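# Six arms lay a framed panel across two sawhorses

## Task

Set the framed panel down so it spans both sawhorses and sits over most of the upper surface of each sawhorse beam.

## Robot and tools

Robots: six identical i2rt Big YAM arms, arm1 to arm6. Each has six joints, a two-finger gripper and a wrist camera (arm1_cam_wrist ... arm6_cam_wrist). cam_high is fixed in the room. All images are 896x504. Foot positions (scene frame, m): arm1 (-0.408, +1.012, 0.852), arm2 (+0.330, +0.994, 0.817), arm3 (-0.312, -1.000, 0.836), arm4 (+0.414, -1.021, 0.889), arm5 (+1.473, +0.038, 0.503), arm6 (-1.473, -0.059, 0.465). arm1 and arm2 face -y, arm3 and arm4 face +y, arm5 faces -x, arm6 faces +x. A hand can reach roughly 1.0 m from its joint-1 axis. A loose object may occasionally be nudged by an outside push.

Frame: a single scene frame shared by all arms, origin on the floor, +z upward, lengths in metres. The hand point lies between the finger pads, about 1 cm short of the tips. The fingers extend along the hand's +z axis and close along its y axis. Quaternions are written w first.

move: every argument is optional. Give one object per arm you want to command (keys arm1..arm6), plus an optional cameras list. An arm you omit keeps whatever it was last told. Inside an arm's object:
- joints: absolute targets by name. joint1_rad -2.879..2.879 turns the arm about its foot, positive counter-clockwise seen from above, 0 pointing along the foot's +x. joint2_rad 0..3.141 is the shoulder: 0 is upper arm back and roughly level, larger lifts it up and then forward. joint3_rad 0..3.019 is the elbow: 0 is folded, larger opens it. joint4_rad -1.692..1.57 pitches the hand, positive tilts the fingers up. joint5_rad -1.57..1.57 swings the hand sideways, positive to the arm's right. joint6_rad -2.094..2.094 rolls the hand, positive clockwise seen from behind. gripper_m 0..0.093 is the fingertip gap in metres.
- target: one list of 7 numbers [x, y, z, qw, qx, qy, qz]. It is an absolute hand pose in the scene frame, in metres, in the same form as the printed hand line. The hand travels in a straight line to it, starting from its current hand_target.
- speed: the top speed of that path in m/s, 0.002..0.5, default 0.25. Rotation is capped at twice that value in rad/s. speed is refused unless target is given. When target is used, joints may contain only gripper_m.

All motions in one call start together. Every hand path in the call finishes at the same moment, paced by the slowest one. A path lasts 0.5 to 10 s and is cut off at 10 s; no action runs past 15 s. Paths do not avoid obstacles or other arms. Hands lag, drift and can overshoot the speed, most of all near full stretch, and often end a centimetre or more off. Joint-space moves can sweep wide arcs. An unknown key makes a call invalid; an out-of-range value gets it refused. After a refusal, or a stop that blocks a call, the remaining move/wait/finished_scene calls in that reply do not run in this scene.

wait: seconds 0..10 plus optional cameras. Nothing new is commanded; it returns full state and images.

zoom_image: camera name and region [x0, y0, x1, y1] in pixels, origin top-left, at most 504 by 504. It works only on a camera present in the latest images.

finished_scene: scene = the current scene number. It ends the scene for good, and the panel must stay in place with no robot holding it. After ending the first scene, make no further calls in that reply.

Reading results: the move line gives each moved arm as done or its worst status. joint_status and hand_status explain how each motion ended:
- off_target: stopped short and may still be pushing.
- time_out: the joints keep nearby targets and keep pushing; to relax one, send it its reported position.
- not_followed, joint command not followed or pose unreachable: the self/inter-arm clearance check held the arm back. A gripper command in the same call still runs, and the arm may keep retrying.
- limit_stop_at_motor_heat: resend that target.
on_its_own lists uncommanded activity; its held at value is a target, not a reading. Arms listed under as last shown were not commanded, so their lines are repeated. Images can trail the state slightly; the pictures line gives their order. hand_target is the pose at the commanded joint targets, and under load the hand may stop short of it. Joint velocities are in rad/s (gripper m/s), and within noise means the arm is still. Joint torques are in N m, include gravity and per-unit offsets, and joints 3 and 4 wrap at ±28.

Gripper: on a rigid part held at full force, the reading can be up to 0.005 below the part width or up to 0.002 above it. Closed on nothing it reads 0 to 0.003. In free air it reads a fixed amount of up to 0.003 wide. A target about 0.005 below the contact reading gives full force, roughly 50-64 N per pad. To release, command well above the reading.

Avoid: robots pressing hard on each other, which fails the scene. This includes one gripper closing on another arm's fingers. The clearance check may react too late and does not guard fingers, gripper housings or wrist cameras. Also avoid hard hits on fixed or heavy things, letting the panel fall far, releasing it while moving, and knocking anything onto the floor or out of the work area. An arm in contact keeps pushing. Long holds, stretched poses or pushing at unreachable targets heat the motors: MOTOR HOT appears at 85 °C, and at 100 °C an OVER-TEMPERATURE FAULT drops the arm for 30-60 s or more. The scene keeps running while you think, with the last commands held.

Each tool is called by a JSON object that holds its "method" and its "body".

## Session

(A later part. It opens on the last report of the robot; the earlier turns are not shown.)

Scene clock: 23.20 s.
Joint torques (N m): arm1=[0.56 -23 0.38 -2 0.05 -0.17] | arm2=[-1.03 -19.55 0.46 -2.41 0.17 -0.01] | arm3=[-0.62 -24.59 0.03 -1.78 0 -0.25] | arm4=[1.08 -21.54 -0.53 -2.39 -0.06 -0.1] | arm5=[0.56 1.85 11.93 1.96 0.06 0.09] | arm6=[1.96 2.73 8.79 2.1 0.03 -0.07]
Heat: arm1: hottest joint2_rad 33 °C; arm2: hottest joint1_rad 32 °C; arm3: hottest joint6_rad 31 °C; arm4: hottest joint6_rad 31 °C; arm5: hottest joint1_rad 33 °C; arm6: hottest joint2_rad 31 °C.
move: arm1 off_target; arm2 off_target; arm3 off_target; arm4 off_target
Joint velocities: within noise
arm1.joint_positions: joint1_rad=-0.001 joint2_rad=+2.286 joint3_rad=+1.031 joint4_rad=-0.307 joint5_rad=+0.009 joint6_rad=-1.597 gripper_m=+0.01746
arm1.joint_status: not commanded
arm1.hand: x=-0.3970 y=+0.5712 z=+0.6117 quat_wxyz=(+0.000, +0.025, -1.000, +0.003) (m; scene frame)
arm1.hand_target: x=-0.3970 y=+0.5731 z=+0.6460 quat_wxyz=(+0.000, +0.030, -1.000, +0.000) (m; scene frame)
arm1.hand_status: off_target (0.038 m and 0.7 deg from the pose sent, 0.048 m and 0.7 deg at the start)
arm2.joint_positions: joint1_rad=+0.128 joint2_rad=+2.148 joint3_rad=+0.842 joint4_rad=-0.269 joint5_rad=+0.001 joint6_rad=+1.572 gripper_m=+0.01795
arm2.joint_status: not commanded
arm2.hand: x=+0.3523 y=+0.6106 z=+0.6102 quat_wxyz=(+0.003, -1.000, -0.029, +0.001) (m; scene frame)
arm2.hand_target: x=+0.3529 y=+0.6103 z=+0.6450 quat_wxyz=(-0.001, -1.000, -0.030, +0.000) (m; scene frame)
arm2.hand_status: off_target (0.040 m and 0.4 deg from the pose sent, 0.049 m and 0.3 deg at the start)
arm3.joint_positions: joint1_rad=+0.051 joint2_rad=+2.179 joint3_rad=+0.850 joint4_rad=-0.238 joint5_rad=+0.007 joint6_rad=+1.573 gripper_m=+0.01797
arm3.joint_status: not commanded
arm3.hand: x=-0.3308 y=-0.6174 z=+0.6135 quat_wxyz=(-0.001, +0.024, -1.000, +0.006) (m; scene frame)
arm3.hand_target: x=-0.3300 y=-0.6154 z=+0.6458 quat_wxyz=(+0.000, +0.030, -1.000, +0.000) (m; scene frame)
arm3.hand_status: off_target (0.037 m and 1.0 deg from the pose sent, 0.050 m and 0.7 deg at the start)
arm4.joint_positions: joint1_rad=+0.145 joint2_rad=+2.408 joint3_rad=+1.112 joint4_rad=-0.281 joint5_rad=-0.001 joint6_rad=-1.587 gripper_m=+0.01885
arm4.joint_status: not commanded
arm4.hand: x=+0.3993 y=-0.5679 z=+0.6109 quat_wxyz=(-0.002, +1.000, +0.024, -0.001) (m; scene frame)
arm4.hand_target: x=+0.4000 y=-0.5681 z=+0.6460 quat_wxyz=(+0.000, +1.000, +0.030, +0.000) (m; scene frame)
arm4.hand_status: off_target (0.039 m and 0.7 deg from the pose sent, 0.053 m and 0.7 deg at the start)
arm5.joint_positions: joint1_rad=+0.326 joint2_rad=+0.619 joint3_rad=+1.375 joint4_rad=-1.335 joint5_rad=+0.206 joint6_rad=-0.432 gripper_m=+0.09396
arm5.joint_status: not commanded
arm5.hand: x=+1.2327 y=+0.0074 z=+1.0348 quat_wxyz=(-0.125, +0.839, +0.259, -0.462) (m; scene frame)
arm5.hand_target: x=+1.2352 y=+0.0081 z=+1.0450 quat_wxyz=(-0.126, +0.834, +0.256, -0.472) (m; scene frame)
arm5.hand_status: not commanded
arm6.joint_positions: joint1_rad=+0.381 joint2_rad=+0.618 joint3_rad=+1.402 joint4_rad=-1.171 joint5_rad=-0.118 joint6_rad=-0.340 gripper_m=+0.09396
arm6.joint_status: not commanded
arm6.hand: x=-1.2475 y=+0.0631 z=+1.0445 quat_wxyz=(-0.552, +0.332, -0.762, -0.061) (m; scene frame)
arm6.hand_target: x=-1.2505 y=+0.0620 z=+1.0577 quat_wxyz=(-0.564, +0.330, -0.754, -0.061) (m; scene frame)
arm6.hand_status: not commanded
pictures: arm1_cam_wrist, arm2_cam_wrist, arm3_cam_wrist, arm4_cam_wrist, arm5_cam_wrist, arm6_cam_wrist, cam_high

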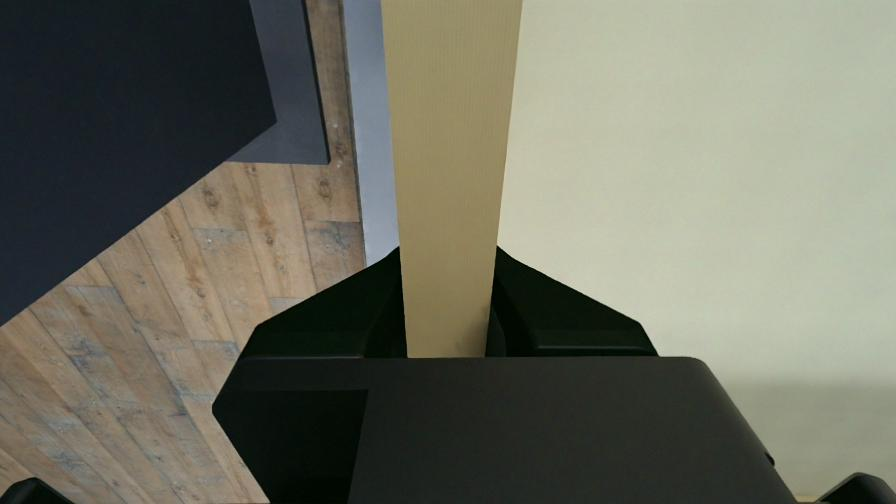

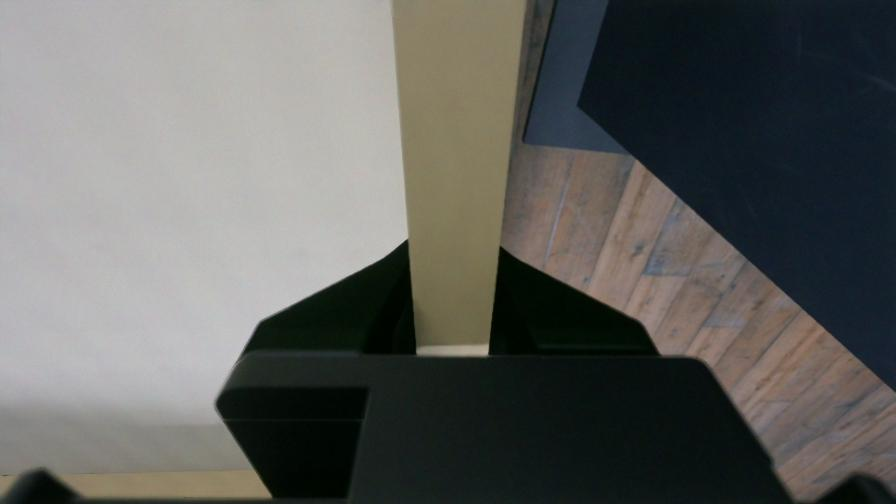

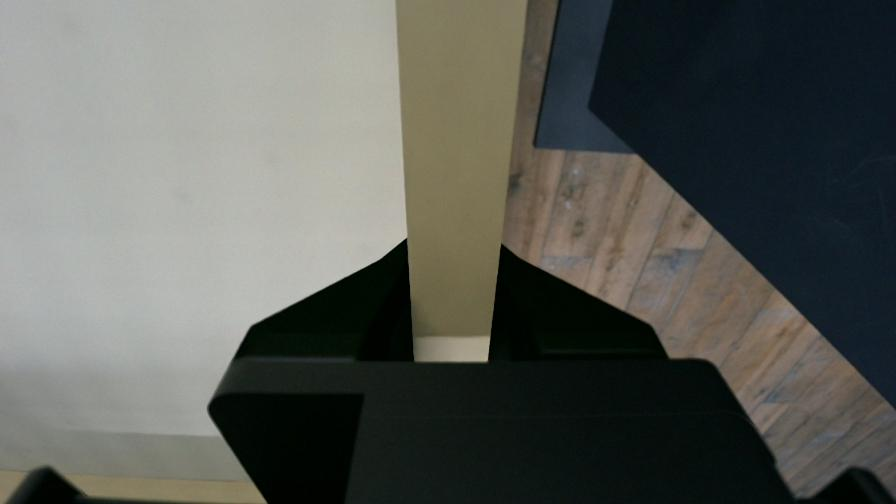

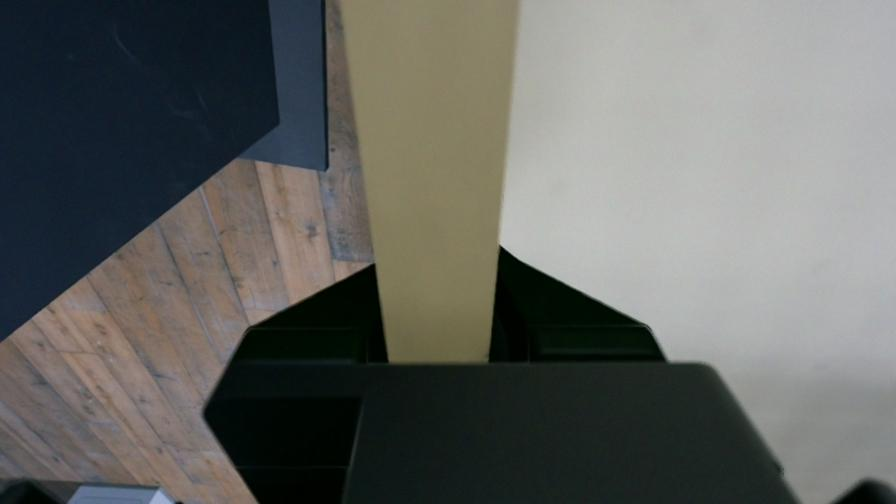

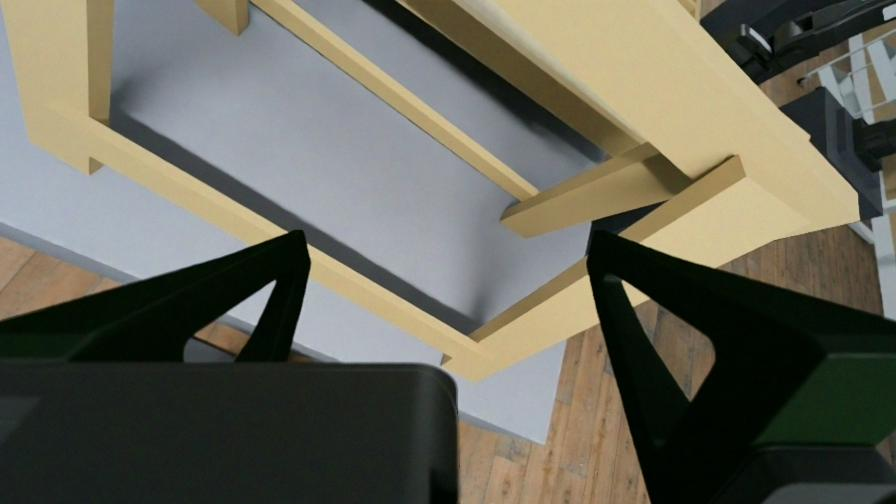

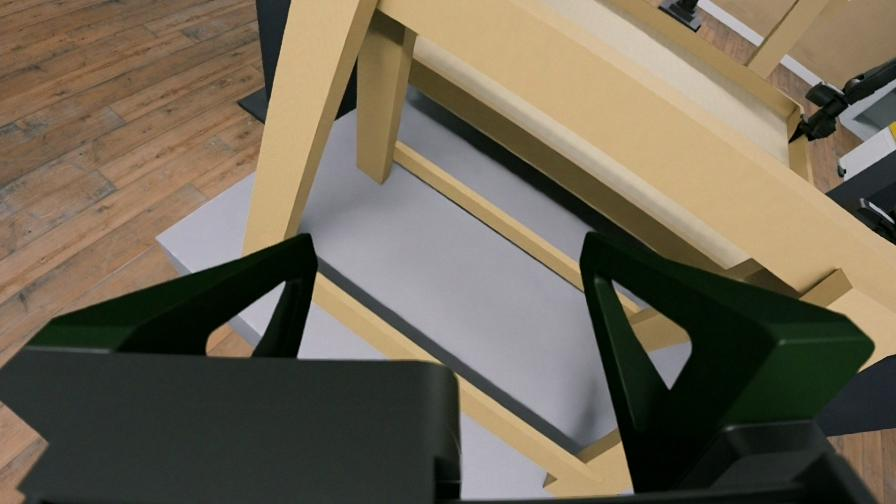

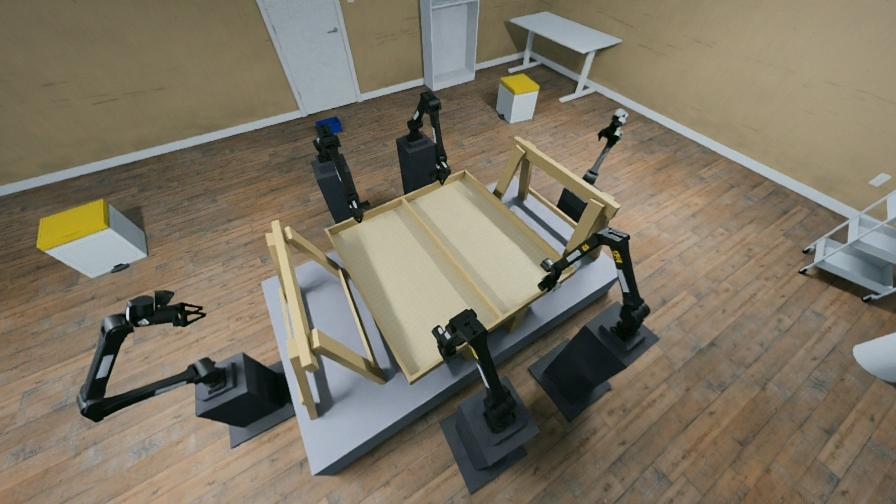

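{"method": "move", "body": {"arm1": {"target":[-0.397,0.572,0.85,0,-0.025,1,0],"speed":0.08}, "arm2": {"target":[0.353,0.610,0.85,0,1,0.027,0],"speed":0.08}, "arm3": {"target":[-0.330,-0.615,0.85,0,-0.025,1,0],"speed":0.08}, "arm4": {"target":[0.40,-0.568,0.85,0,1,0.027,0],"speed":0.08}, "cameras": ["cam_high"]}}

{"method": "move", "body": {"arm1": {"target":[-0.397,0.572,1.11,0,-0.025,1,0],"speed":0.08}, "arm2": {"target":[0.353,0.610,1.11,0,1,0.027,0],"speed":0.08}, "arm3": {"target":[-0.330,-0.615,1.11,0,-0.025,1,0],"speed":0.08}, "arm4": {"target":[0.40,-0.568,1.11,0,1,0.027,0],"speed":0.08}}}

Scene clock: 26.77 s.
Joint torques (N m): arm1=[0.91 -21.13 7.6 -3.44 0.04 -0.04] | arm2=[-1.03 -16.79 8.75 -4.21 0.07 0.08] | arm3=[-0.44 -21.66 7.36 -3.69 -0.04 -0.14] | arm4=[1.44 -19.84 6.08 -3.75 -0.07 0.01] | arm5=[0.56 1.9 11.95 1.96 0.06 0.09] | arm6=[1.9 2.78 8.77 2.1 0.04 -0.06]
Heat: arm1: hottest joint2_rad 34 °C; arm2: hottest joint1_rad 32 °C; arm3: hottest joint2_rad 31 °C; arm4: hottest joint6_rad 31 °C; arm5: hottest joint3_rad 34 °C; arm6: hottest joint2_rad 31 °C.
move: arm1 off_target; arm2 off_target; arm3 off_target; arm4 off_target
Joint velocities: within noise
arm1.joint_positions: joint1_rad=-0.001 joint2_rad=+1.824 joint3_rad=+0.993 joint4_rad=-0.746 joint5_rad=+0.009 joint6_rad=-1.596 gripper_m=+0.01745
arm1.joint_status: not commanded
arm1.hand: x=-0.3990 y=+0.5744 z=+0.8006 quat_wxyz=(+0.000, +0.024, -1.000, -0.005) (m; scene frame)
arm1.hand_target: x=-0.3972 y=+0.5721 z=+0.8458 quat_wxyz=(+0.000, +0.025, -1.000, +0.002) (m; scene frame)
arm1.hand_status: off_target (0.049 m and 0.6 deg from the pose sent, 0.238 m and 0.3 deg at the start)
arm2.joint_positions: joint1_rad=+0.128 joint2_rad=+1.647 joint3_rad=+0.850 joint4_rad=-0.788 joint5_rad=+0.004 joint6_rad=+1.567 gripper_m=+0.01795
arm2.joint_status: not commanded
arm2.hand: x=+0.3518 y=+0.6127 z=+0.7978 quat_wxyz=(+0.008, -0.999, -0.032, +0.002) (m; scene frame)
arm2.hand_target: x=+0.3529 y=+0.6099 z=+0.8445 quat_wxyz=(-0.002, -1.000, -0.027, +0.000) (m; scene frame)
arm2.hand_status: off_target (0.052 m and 1.1 deg from the pose sent, 0.240 m and 0.5 deg at the start)
arm3.joint_positions: joint1_rad=+0.051 joint2_rad=+1.664 joint3_rad=+0.851 joint4_rad=-0.749 joint5_rad=+0.008 joint6_rad=+1.573 gripper_m=+0.01794
arm3.joint_status: not commanded
arm3.hand: x=-0.3298 y=-0.6113 z=+0.8057 quat_wxyz=(-0.001, +0.024, -1.000, +0.003) (m; scene frame)
arm3.hand_target: x=-0.3300 y=-0.6146 z=+0.8451 quat_wxyz=(+0.000, +0.025, -1.000, -0.001) (m; scene frame)
arm3.hand_status: off_target (0.044 m and 0.4 deg from the pose sent, 0.236 m and 0.7 deg at the start)
arm4.joint_positions: joint1_rad=+0.141 joint2_rad=+1.935 joint3_rad=+1.031 joint4_rad=-0.681 joint5_rad=+0.000 joint6_rad=-1.592 gripper_m=+0.01902
arm4.joint_status: not commanded
arm4.hand: x=+0.4014 y=-0.5677 z=+0.8050 quat_wxyz=(+0.003, +1.000, +0.025, +0.000) (m; scene frame)
arm4.hand_target: x=+0.4001 y=-0.5680 z=+0.8461 quat_wxyz=(-0.001, +1.000, +0.027, +0.000) (m; scene frame)
arm4.hand_status: off_target (0.045 m and 0.4 deg from the pose sent, 0.239 m and 0.4 deg at the start)
arm5, arm6: as last shown
pictures: cam_high

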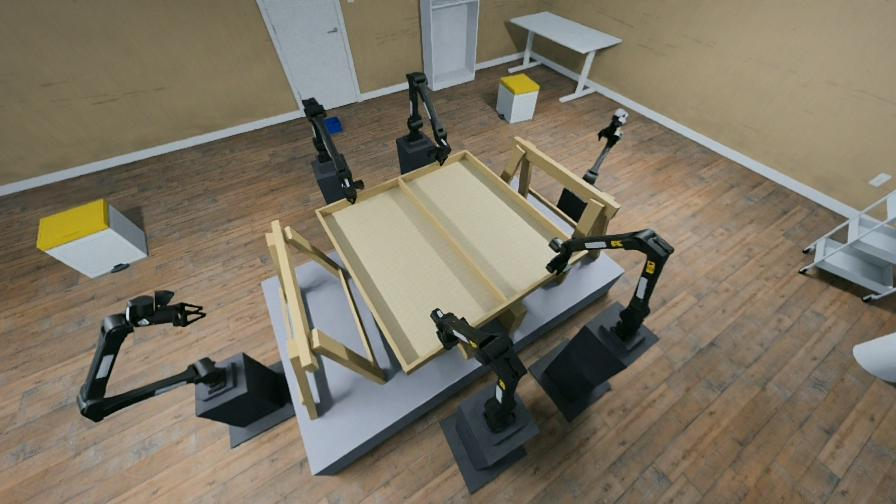

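Scene clock: 30.83 s.
Joint torques (N m): arm1=[1.2 -19.31 16.99 -4.07 0.17 -0.04] | arm2=[-0.97 -14.97 17.92 -4.29 -0.06 0.11] | arm3=[-0.09 -18.9 17.46 -4.05 0.15 -0.13] | arm4=[1.49 -16.21 18.4 -4.77 -0.19 0.01] | arm5=[0.56 1.9 11.93 1.96 0.06 0.09] | arm6=[1.9 2.73 8.77 2.1 0.04 -0.07]
Heat: arm1: hottest joint2_rad 34 °C; arm2: hottest joint1_rad 32 °C; arm3: hottest joint2_rad 31 °C; arm4: hottest joint3_rad 31 °C; arm5: hottest joint3_rad 34 °C; arm6: hottest joint2_rad 31 °C.
move: arm1 off_target; arm2 off_target; arm3 off_target; arm4 off_target
Joint velocities: within noise
arm1.joint_positions: joint1_rad=+0.000 joint2_rad=+1.547 joint3_rad=+1.315 joint4_rad=-1.409 joint5_rad=+0.005 joint6_rad=-1.591 gripper_m=+0.01906
arm1.joint_status: not commanded
arm1.hand: x=-0.4001 y=+0.5765 z=+1.0264 quat_wxyz=(-0.002, +0.023, -0.999, -0.037) (m; scene frame)
arm1.hand_target: x=-0.3974 y=+0.5768 z=+1.1040 quat_wxyz=(-0.001, +0.025, -1.000, +0.003) (m; scene frame)
arm1.hand_status: off_target (0.084 m and 4.2 deg from the pose sent, 0.309 m and 0.6 deg at the start; pose on its path clipped on 7 of 122 steps)
arm2.joint_positions: joint1_rad=+0.127 joint2_rad=+1.409 joint3_rad=+1.248 joint4_rad=-1.495 joint5_rad=+0.006 joint6_rad=+1.564 gripper_m=+0.01974
arm2.joint_status: not commanded
arm2.hand: x=+0.3509 y=+0.6105 z=+1.0229 quat_wxyz=(+0.044, -0.999, -0.033, +0.004) (m; scene frame)
arm2.hand_target: x=+0.3524 y=+0.6153 z=+1.1023 quat_wxyz=(-0.003, -1.000, -0.027, +0.000) (m; scene frame)
arm2.hand_status: off_target (0.087 m and 5.1 deg from the pose sent, 0.312 m and 1.1 deg at the start; pose on its path clipped on 16 of 122 steps)
arm3.joint_positions: joint1_rad=+0.051 joint2_rad=+1.389 joint3_rad=+1.220 joint4_rad=-1.461 joint5_rad=+0.003 joint6_rad=+1.577 gripper_m=+0.01874
arm3.joint_status: not commanded
arm3.hand: x=-0.3290 y=-0.6150 z=+1.0332 quat_wxyz=(+0.000, +0.023, -0.999, +0.037) (m; scene frame)
arm3.hand_target: x=-0.3296 y=-0.6188 z=+1.1039 quat_wxyz=(+0.000, +0.025, -1.000, -0.003) (m; scene frame)
arm3.hand_status: off_target (0.077 m and 4.3 deg from the pose sent, 0.304 m and 0.4 deg at the start)
arm4.joint_positions: joint1_rad=+0.141 joint2_rad=+1.587 joint3_rad=+1.268 joint4_rad=-1.320 joint5_rad=+0.003 joint6_rad=-1.592 gripper_m=+0.02134
arm4.joint_status: not commanded
arm4.hand: x=+0.4025 y=-0.5807 z=+1.0337 quat_wxyz=(+0.029, +0.999, +0.025, +0.001) (m; scene frame)
arm4.hand_target: x=+0.4003 y=-0.5726 z=+1.1059 quat_wxyz=(-0.004, +1.000, +0.027, +0.000) (m; scene frame)
arm4.hand_status: off_target (0.077 m and 3.4 deg from the pose sent, 0.305 m and 0.4 deg at the start)
arm5, arm6: as last shown
pictures: arm1_cam_wrist, arm2_cam_wrist, arm3_cam_wrist, arm4_cam_wrist, arm5_cam_wrist, arm6_cam_wrist, cam_high

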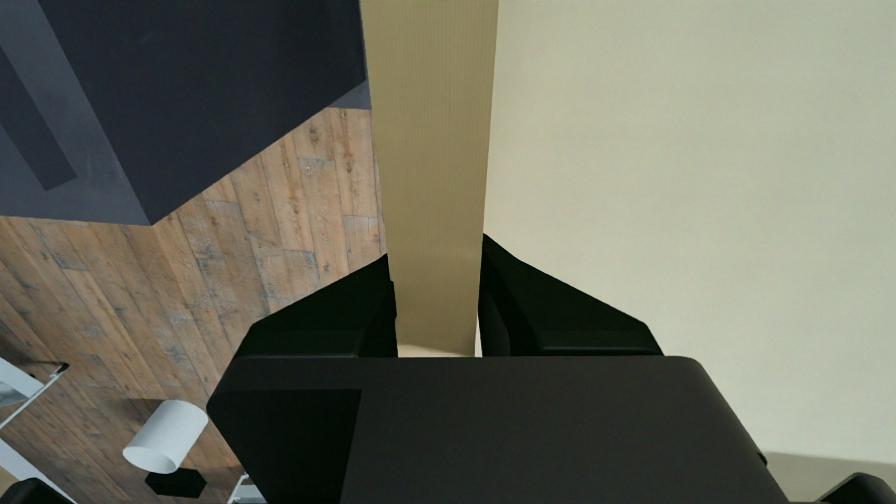

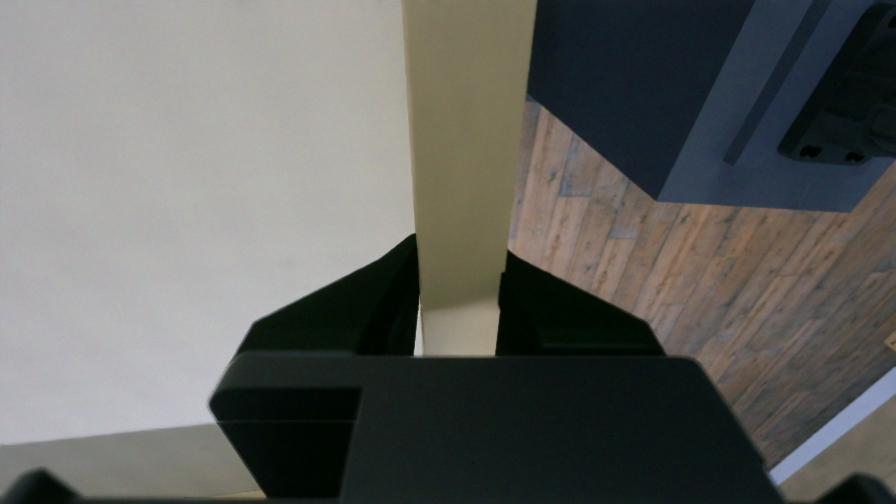

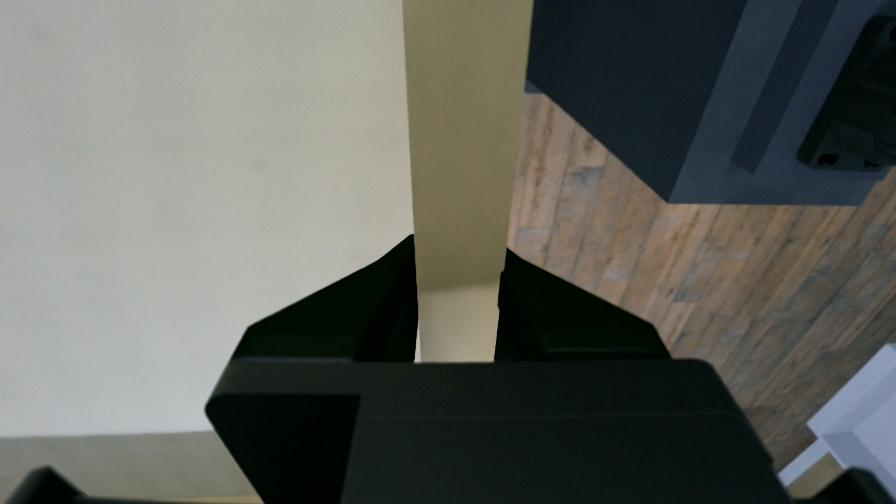

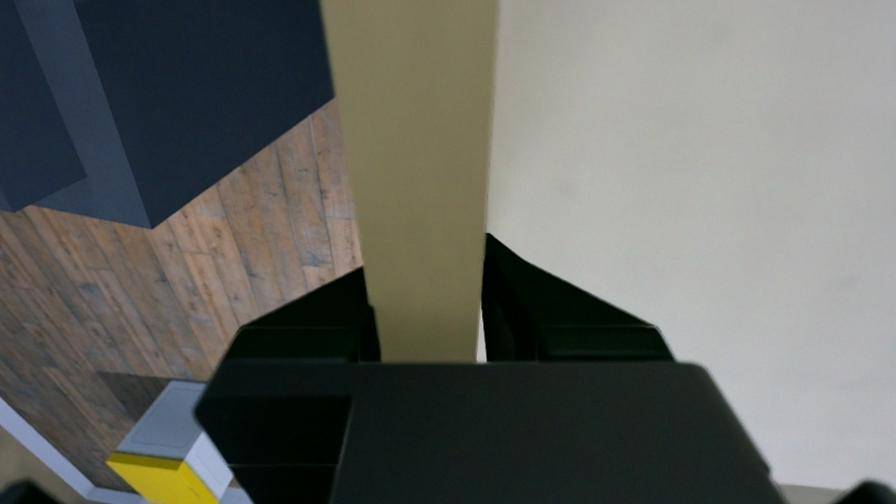

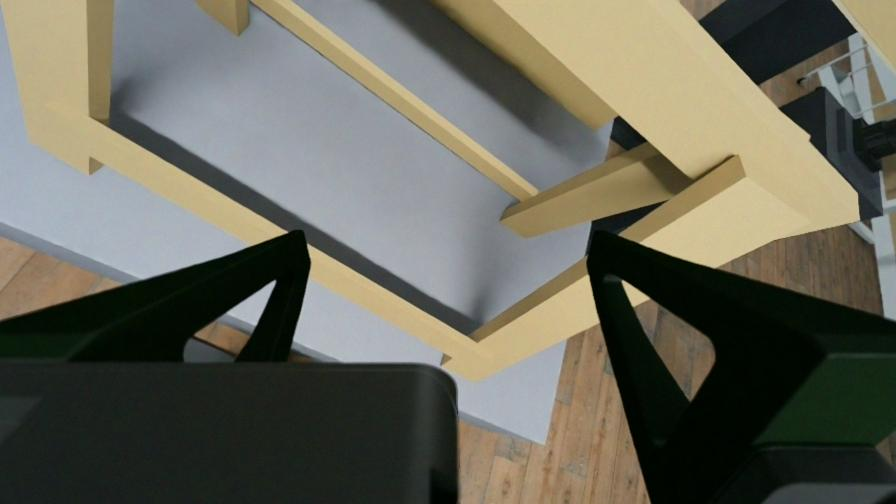

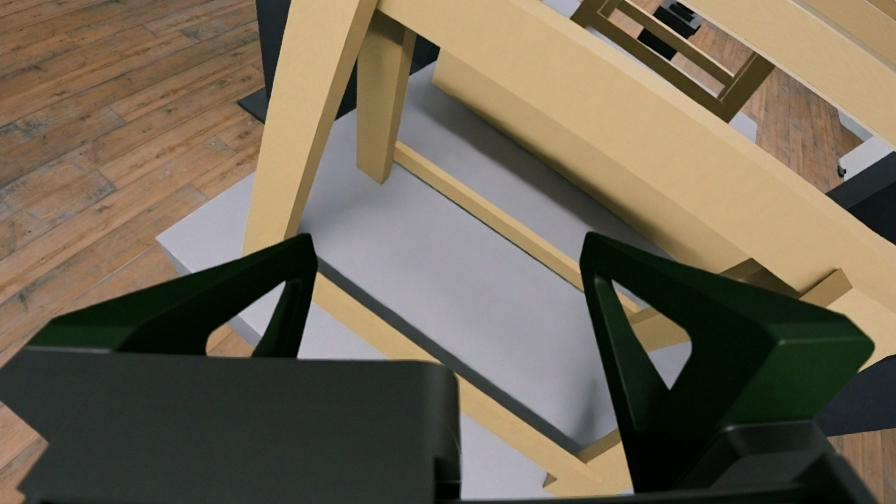

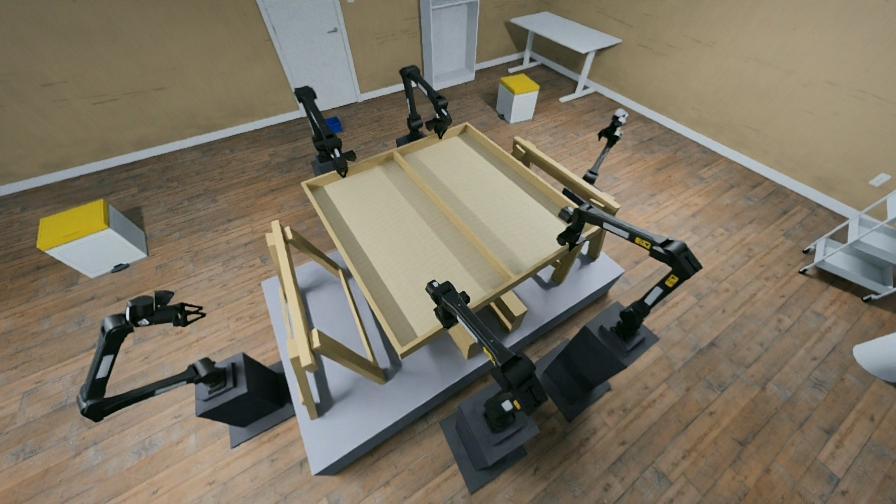

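{"method": "move", "body": {"arm1": {"target":[-0.397,0.574,1.16,0,-0.025,1,0],"speed":0.08}, "arm2": {"target":[0.353,0.612,1.16,0,1,0.027,0],"speed":0.08}, "arm3": {"target":[-0.330,-0.615,1.16,0,-0.025,1,0],"speed":0.08}, "arm4": {"target":[0.40,-0.566,1.16,0,1,0.027,0],"speed":0.08}}}

Scene clock: 33.00 s.
Joint torques (N m): arm1=[1.32 -18.84 18.97 -3.82 0.12 -0.04] | arm2=[-0.85 -15.62 19.07 -3.08 -0.11 0.1] | arm3=[-0.15 -19.08 18.07 -3.36 0.17 -0.13] | arm4=[1.49 -15.44 20.08 -4.7 -0.19 0.03] | arm5=[0.5 1.85 11.95 1.98 0.06 0.09] | arm6=[1.9 2.78 8.77 2.1 0.04 -0.07]
Heat: arm1: hottest joint2_rad 34 °C; arm2: hottest joint1_rad 32 °C; arm3: hottest joint2_rad 31 °C; arm4: hottest joint3_rad 32 °C; arm5: hottest joint3_rad 34 °C; arm6: hottest joint2_rad 31 °C.
move: arm1 off_target; arm2 off_target; arm3 off_target; arm4 off_target
Joint velocities: within noise
arm1.joint_positions: joint1_rad=+0.000 joint2_rad=+1.533 joint3_rad=+1.412 joint4_rad=-1.547 joint5_rad=+0.006 joint6_rad=-1.591 gripper_m=+0.02019
arm1.joint_status: not commanded
arm1.hand: x=-0.4009 y=+0.5811 z=+1.0694 quat_wxyz=(-0.002, +0.023, -0.998, -0.050) (m; scene frame)
arm1.hand_target: x=-0.3976 y=+0.5814 z=+1.1535 quat_wxyz=(-0.001, +0.025, -1.000, +0.003) (m; scene frame)
arm1.hand_status: off_target (0.091 m and 5.8 deg from the pose sent, 0.134 m and 4.2 deg at the start; pose on its path clipped on 20 of 48 steps)
arm2.joint_positions: joint1_rad=+0.125 joint2_rad=+1.378 joint3_rad=+1.325 joint4_rad=-1.588 joint5_rad=+0.008 joint6_rad=+1.563 gripper_m=+0.02004
arm2.joint_status: not commanded
arm2.hand: x=+0.3499 y=+0.6139 z=+1.0638 quat_wxyz=(+0.036, -0.999, -0.032, +0.005) (m; scene frame)
arm2.hand_target: x=+0.3521 y=+0.6200 z=+1.1512 quat_wxyz=(-0.038, -0.999, -0.028, -0.001) (m; scene frame)
arm2.hand_status: off_target (0.096 m and 4.2 deg from the pose sent, 0.137 m and 5.1 deg at the start; pose on its path clipped on 25 of 48 steps; a joint's target at an end of its range on 29 of 48 steps)
arm3.joint_positions: joint1_rad=+0.051 joint2_rad=+1.382 joint3_rad=+1.336 joint4_rad=-1.585 joint5_rad=+0.003 joint6_rad=+1.577 gripper_m=+0.01884
arm3.joint_status: not commanded
arm3.hand: x=-0.3290 y=-0.6121 z=+1.0801 quat_wxyz=(+0.001, +0.023, -0.999, +0.038) (m; scene frame)
arm3.hand_target: x=-0.3295 y=-0.6199 z=+1.1534 quat_wxyz=(+0.001, +0.025, -1.000, -0.015) (m; scene frame)
arm3.hand_status: off_target (0.080 m and 4.3 deg from the pose sent, 0.127 m and 4.3 deg at the start; a joint's target at an end of its range on 28 of 48 steps)
arm4.joint_positions: joint1_rad=+0.141 joint2_rad=+1.570 joint3_rad=+1.371 joint4_rad=-1.455 joint5_rad=+0.003 joint6_rad=-1.593 gripper_m=+0.02194
arm4.joint_status: not commanded
arm4.hand: x=+0.4025 y=-0.5796 z=+1.0794 quat_wxyz=(+0.037, +0.999, +0.025, +0.001) (m; scene frame)
arm4.hand_target: x=+0.4004 y=-0.5723 z=+1.1555 quat_wxyz=(-0.004, +1.000, +0.027, +0.000) (m; scene frame)
arm4.hand_status: off_target (0.082 m and 4.2 deg from the pose sent, 0.127 m and 3.4 deg at the start)
arm5, arm6: as last shown
pictures: arm1_cam_wrist, arm2_cam_wrist, arm3_cam_wrist, arm4_cam_wrist, arm5_cam_wrist, arm6_cam_wrist, cam_high

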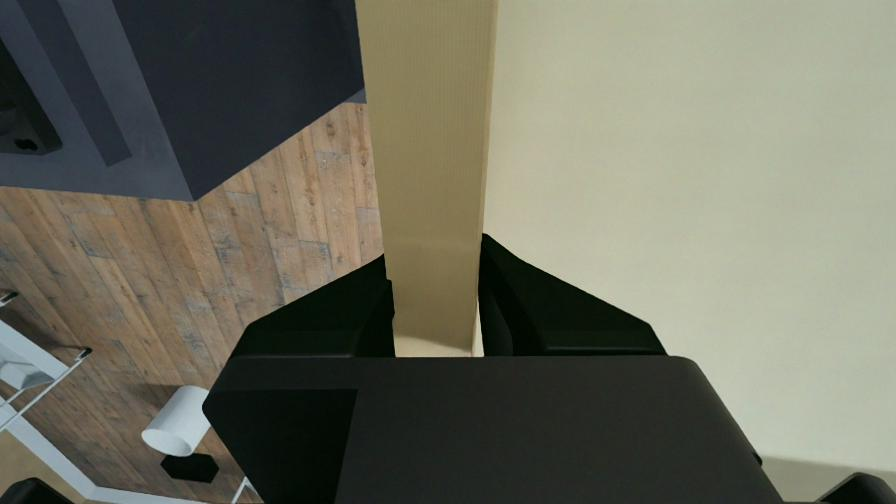

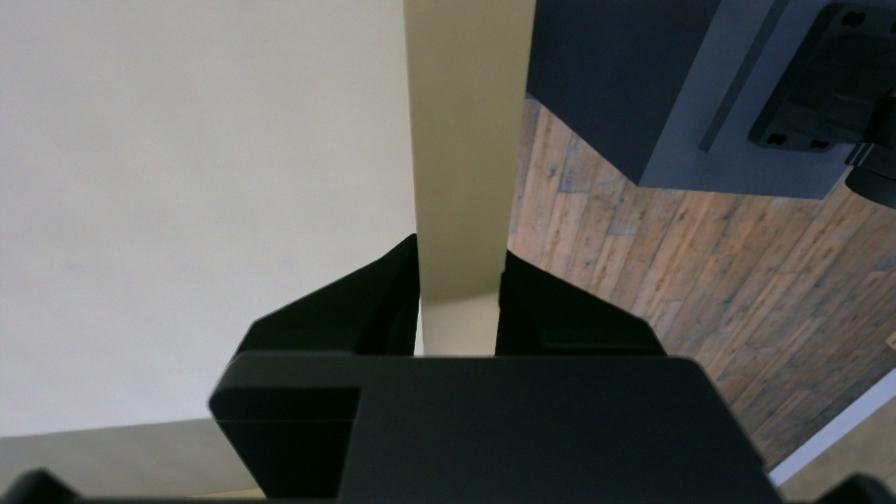

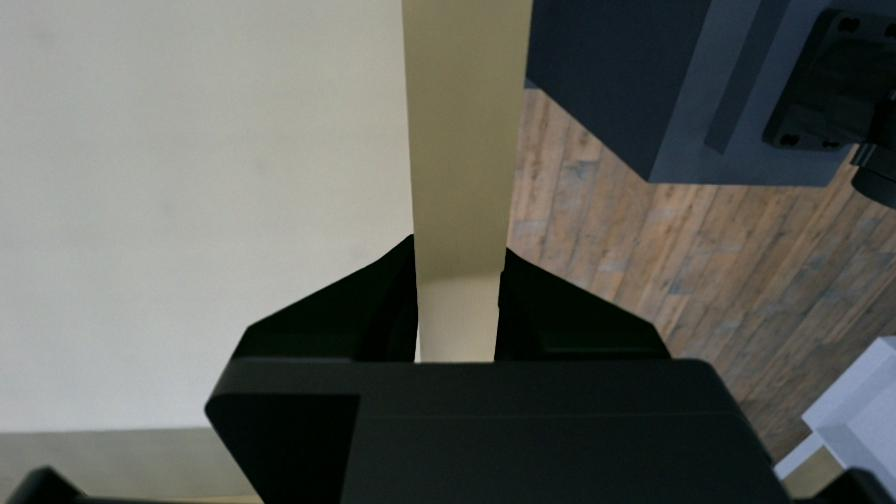

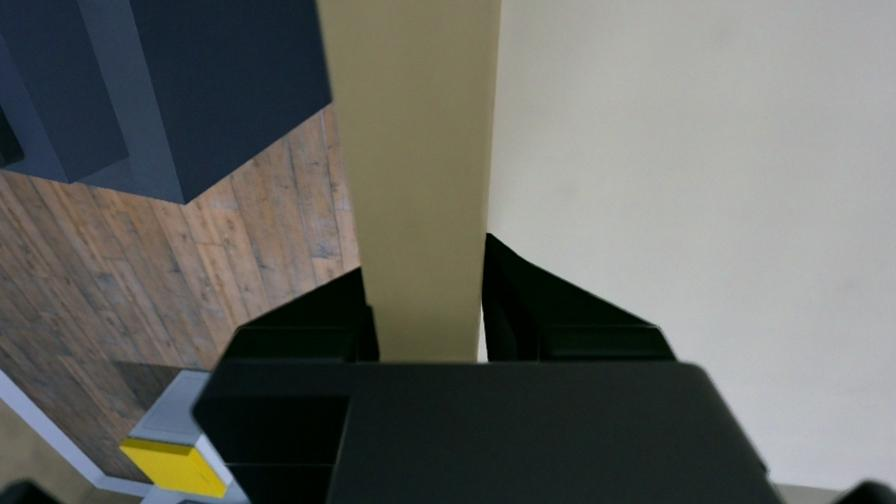

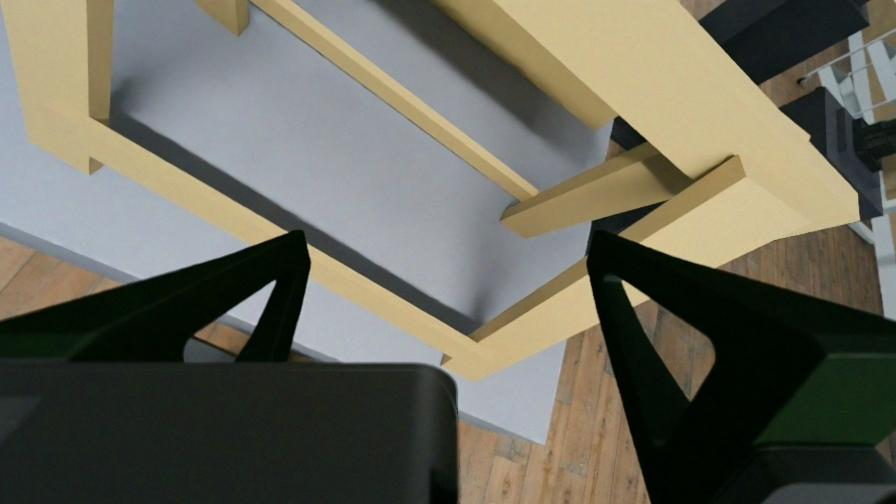

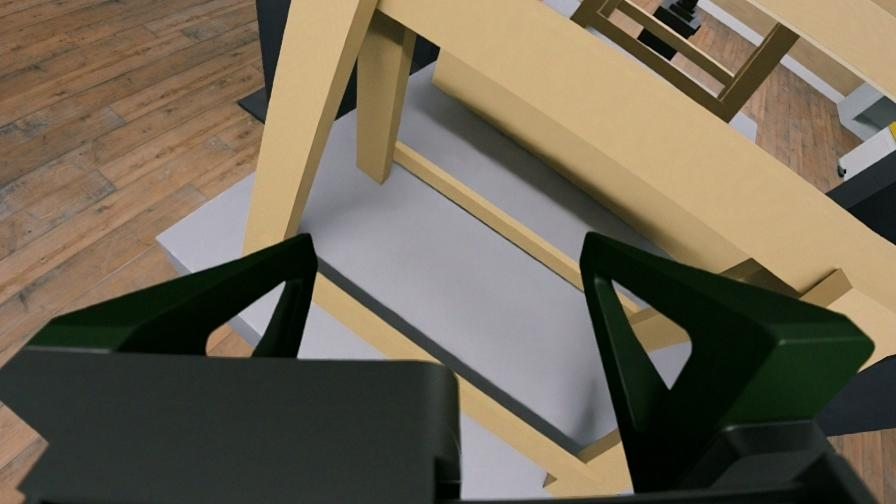

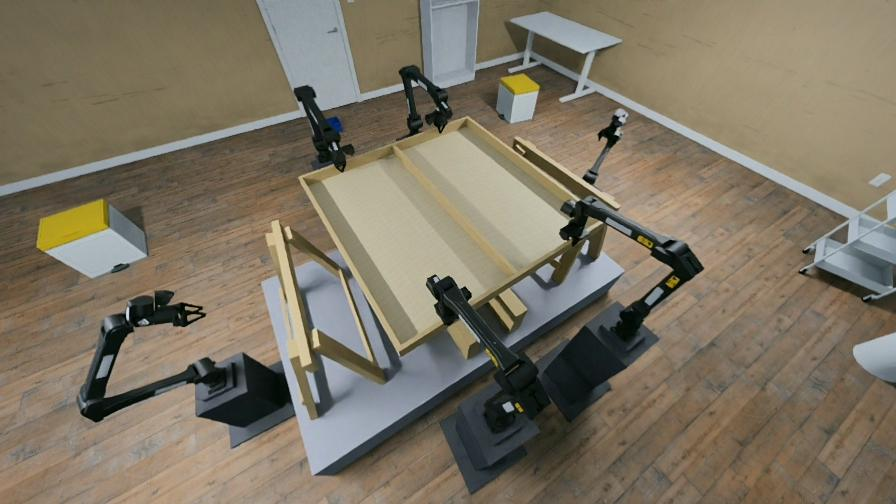

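{"method": "move", "body": {"arm6": {"target":[-1.12,0.02,0.62,0.153,0.69,0.69,0.153],"speed":0.3}, "arm5": {"target":[1.12,0.02,0.62,-0.153,0.69,0.69,-0.153],"speed":0.3}}}

Scene clock: 38.53 s.
Joint torques (N m): arm1=[1.32 -18.84 18.95 -3.82 0.12 -0.04] | arm2=[-0.91 -15.62 18.88 -3.14 -0.1 0.11] | arm3=[-0.03 -19.08 18.06 -3.37 0.17 -0.12] | arm4=[1.61 -15.44 20.08 -4.66 -0.19 0.03] | arm5=[1.08 -4.72 10.48 1.69 0.02 -0.05] | arm6=[1.38 -4.84 8.29 1.7 0.17 0]
Heat: arm1: hottest joint3_rad 36 °C; arm2: hottest joint3_rad 35 °C; arm3: hottest joint2_rad 32 °C; arm4: hottest joint3_rad 33 °C; arm5: hottest joint3_rad 34 °C; arm6: hottest joint2_rad 31 °C.
move: arm5 done; arm6 done
Joint velocities: within noise
arm1.joint_positions: joint1_rad=+0.000 joint2_rad=+1.533 joint3_rad=+1.412 joint4_rad=-1.547 joint5_rad=+0.006 joint6_rad=-1.591 gripper_m=+0.02020
arm1.joint_status: not commanded
arm1.hand: x=-0.4009 y=+0.5811 z=+1.0695 quat_wxyz=(-0.002, +0.023, -0.998, -0.050) (m; scene frame)
arm1.hand_target: x=-0.3976 y=+0.5814 z=+1.1535 quat_wxyz=(-0.001, +0.025, -1.000, +0.004) (m; scene frame)
arm1.hand_status: not commanded
arm2.joint_positions: joint1_rad=+0.125 joint2_rad=+1.378 joint3_rad=+1.325 joint4_rad=-1.589 joint5_rad=+0.008 joint6_rad=+1.563 gripper_m=+0.02004
arm2.joint_status: not commanded
arm2.hand: x=+0.3499 y=+0.6140 z=+1.0638 quat_wxyz=(+0.036, -0.999, -0.032, +0.005) (m; scene frame)
arm2.hand_target: x=+0.3521 y=+0.6201 z=+1.1511 quat_wxyz=(-0.038, -0.999, -0.028, -0.001) (m; scene frame)
arm2.hand_status: not commanded
arm3, arm4: as last shown
arm3.hand: x=-0.3289 y=-0.6122 z=+1.0801 quat_wxyz=(+0.001, +0.023, -0.999, +0.038) (m; scene frame)
arm3.hand_target: x=-0.3295 y=-0.6200 z=+1.1534 quat_wxyz=(+0.001, +0.025, -1.000, -0.014) (m; scene frame)
arm4.joint_positions: joint1_rad=+0.141 joint2_rad=+1.570 joint3_rad=+1.371 joint4_rad=-1.455 joint5_rad=+0.003 joint6_rad=-1.593 gripper_m=+0.02195
arm5.joint_positions: joint1_rad=+0.104 joint2_rad=+1.042 joint3_rad=+0.664 joint4_rad=-0.740 joint5_rad=+0.026 joint6_rad=-1.497 gripper_m=+0.09396
arm5.joint_status: not commanded
arm5.hand: x=+1.1198 y=+0.0222 z=+0.6273 quat_wxyz=(-0.154, +0.697, +0.682, -0.157) (m; scene frame)
arm5.hand_target: x=+1.1202 y=+0.0201 z=+0.6202 quat_wxyz=(-0.153, +0.690, +0.690, -0.153) (m; scene frame)
arm5.hand_status: done (0.008 m and 1.3 deg from the pose sent, 0.430 m and 64.0 deg at the start)
arm6.joint_positions: joint1_rad=+0.257 joint2_rad=+1.041 joint3_rad=+0.755 joint4_rad=-0.865 joint5_rad=+0.104 joint6_rad=+1.806 gripper_m=+0.09397
arm6.joint_status: not commanded
arm6.hand: x=-1.1252 y=+0.0208 z=+0.6211 quat_wxyz=(-0.152, -0.684, -0.697, -0.149) (m; scene frame)
arm6.hand_target: x=-1.1201 y=+0.0200 z=+0.6201 quat_wxyz=(-0.153, -0.690, -0.690, -0.153) (m; scene frame)
arm6.hand_status: done (0.005 m and 1.2 deg from the pose sent, 0.446 m and 134.0 deg at the start)
pictures: arm1_cam_wrist, arm2_cam_wrist, arm3_cam_wrist, arm4_cam_wrist, arm5_cam_wrist, arm6_cam_wrist, cam_high

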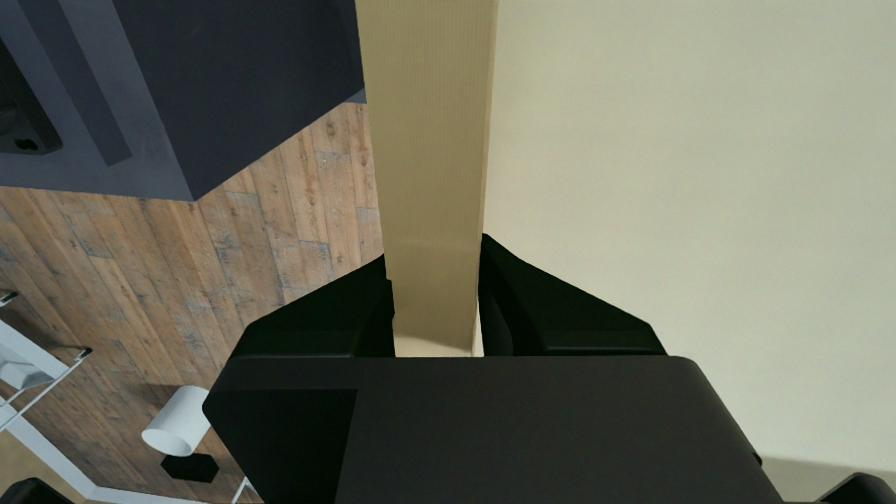

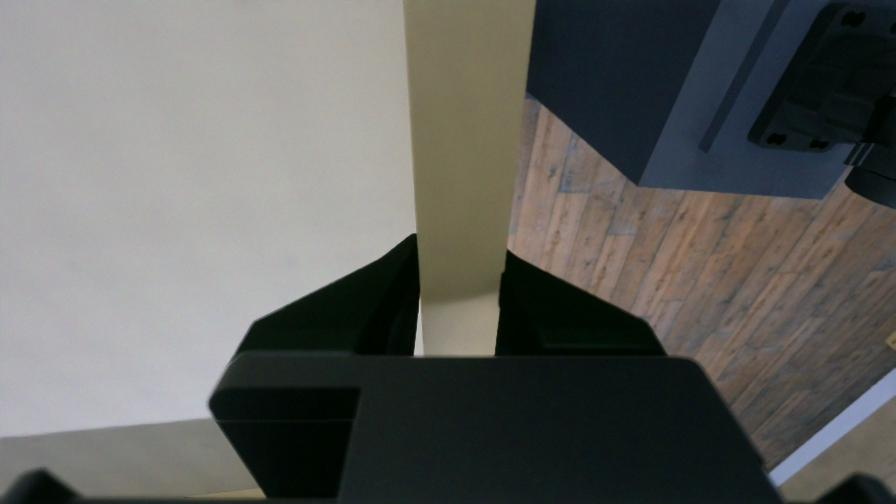

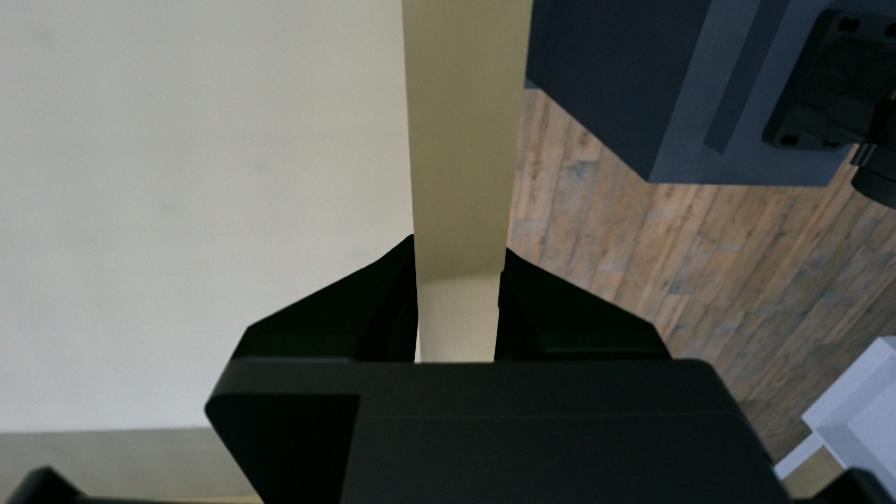

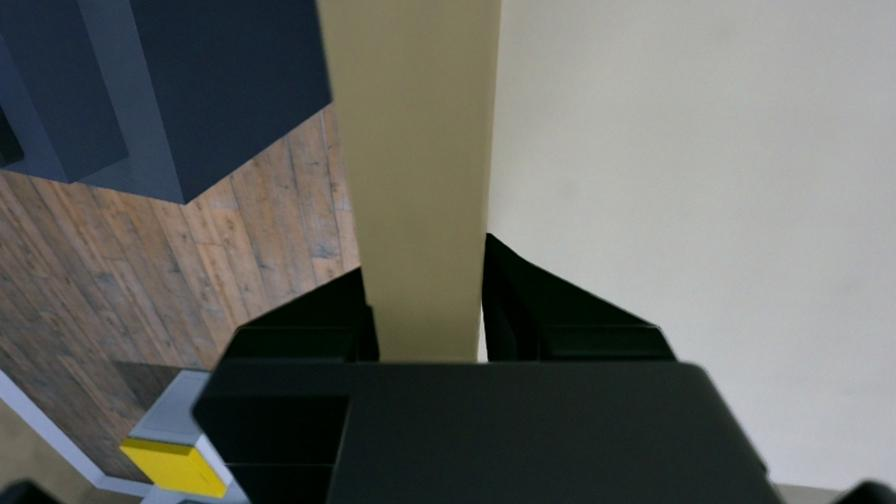

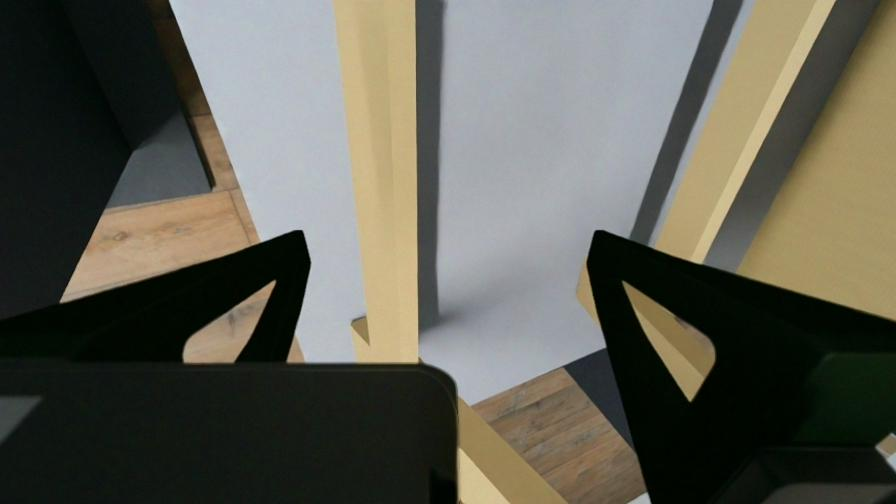

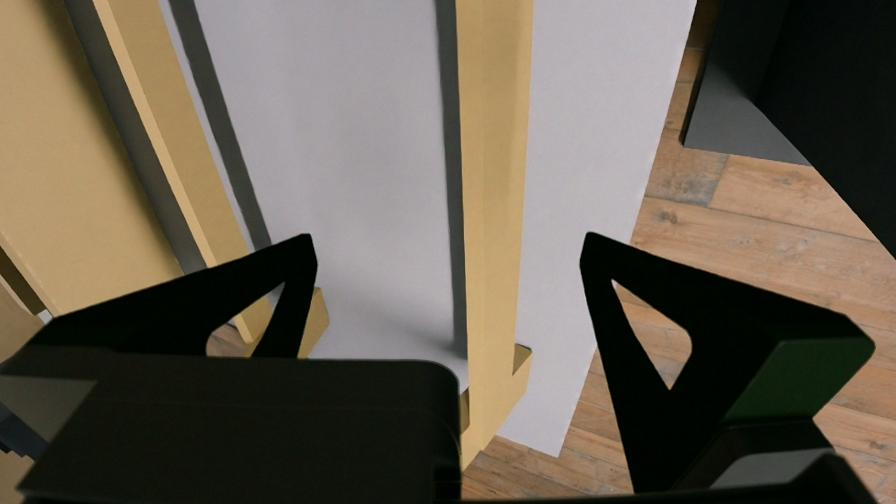

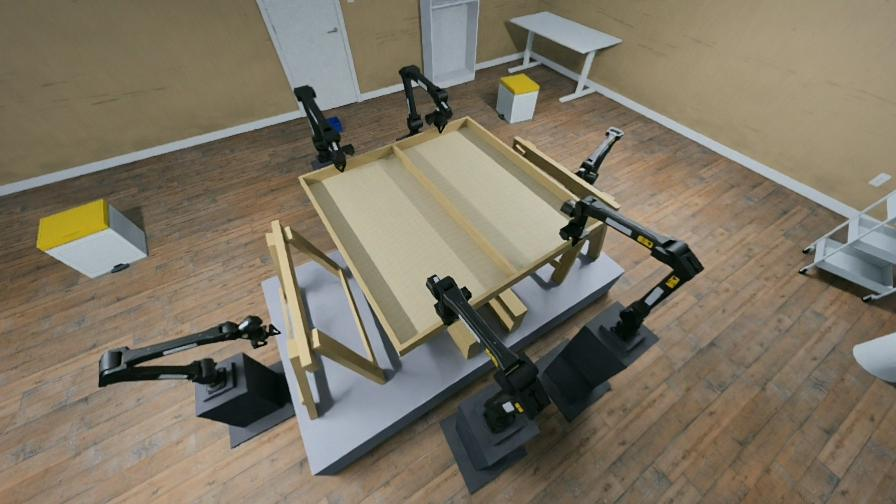

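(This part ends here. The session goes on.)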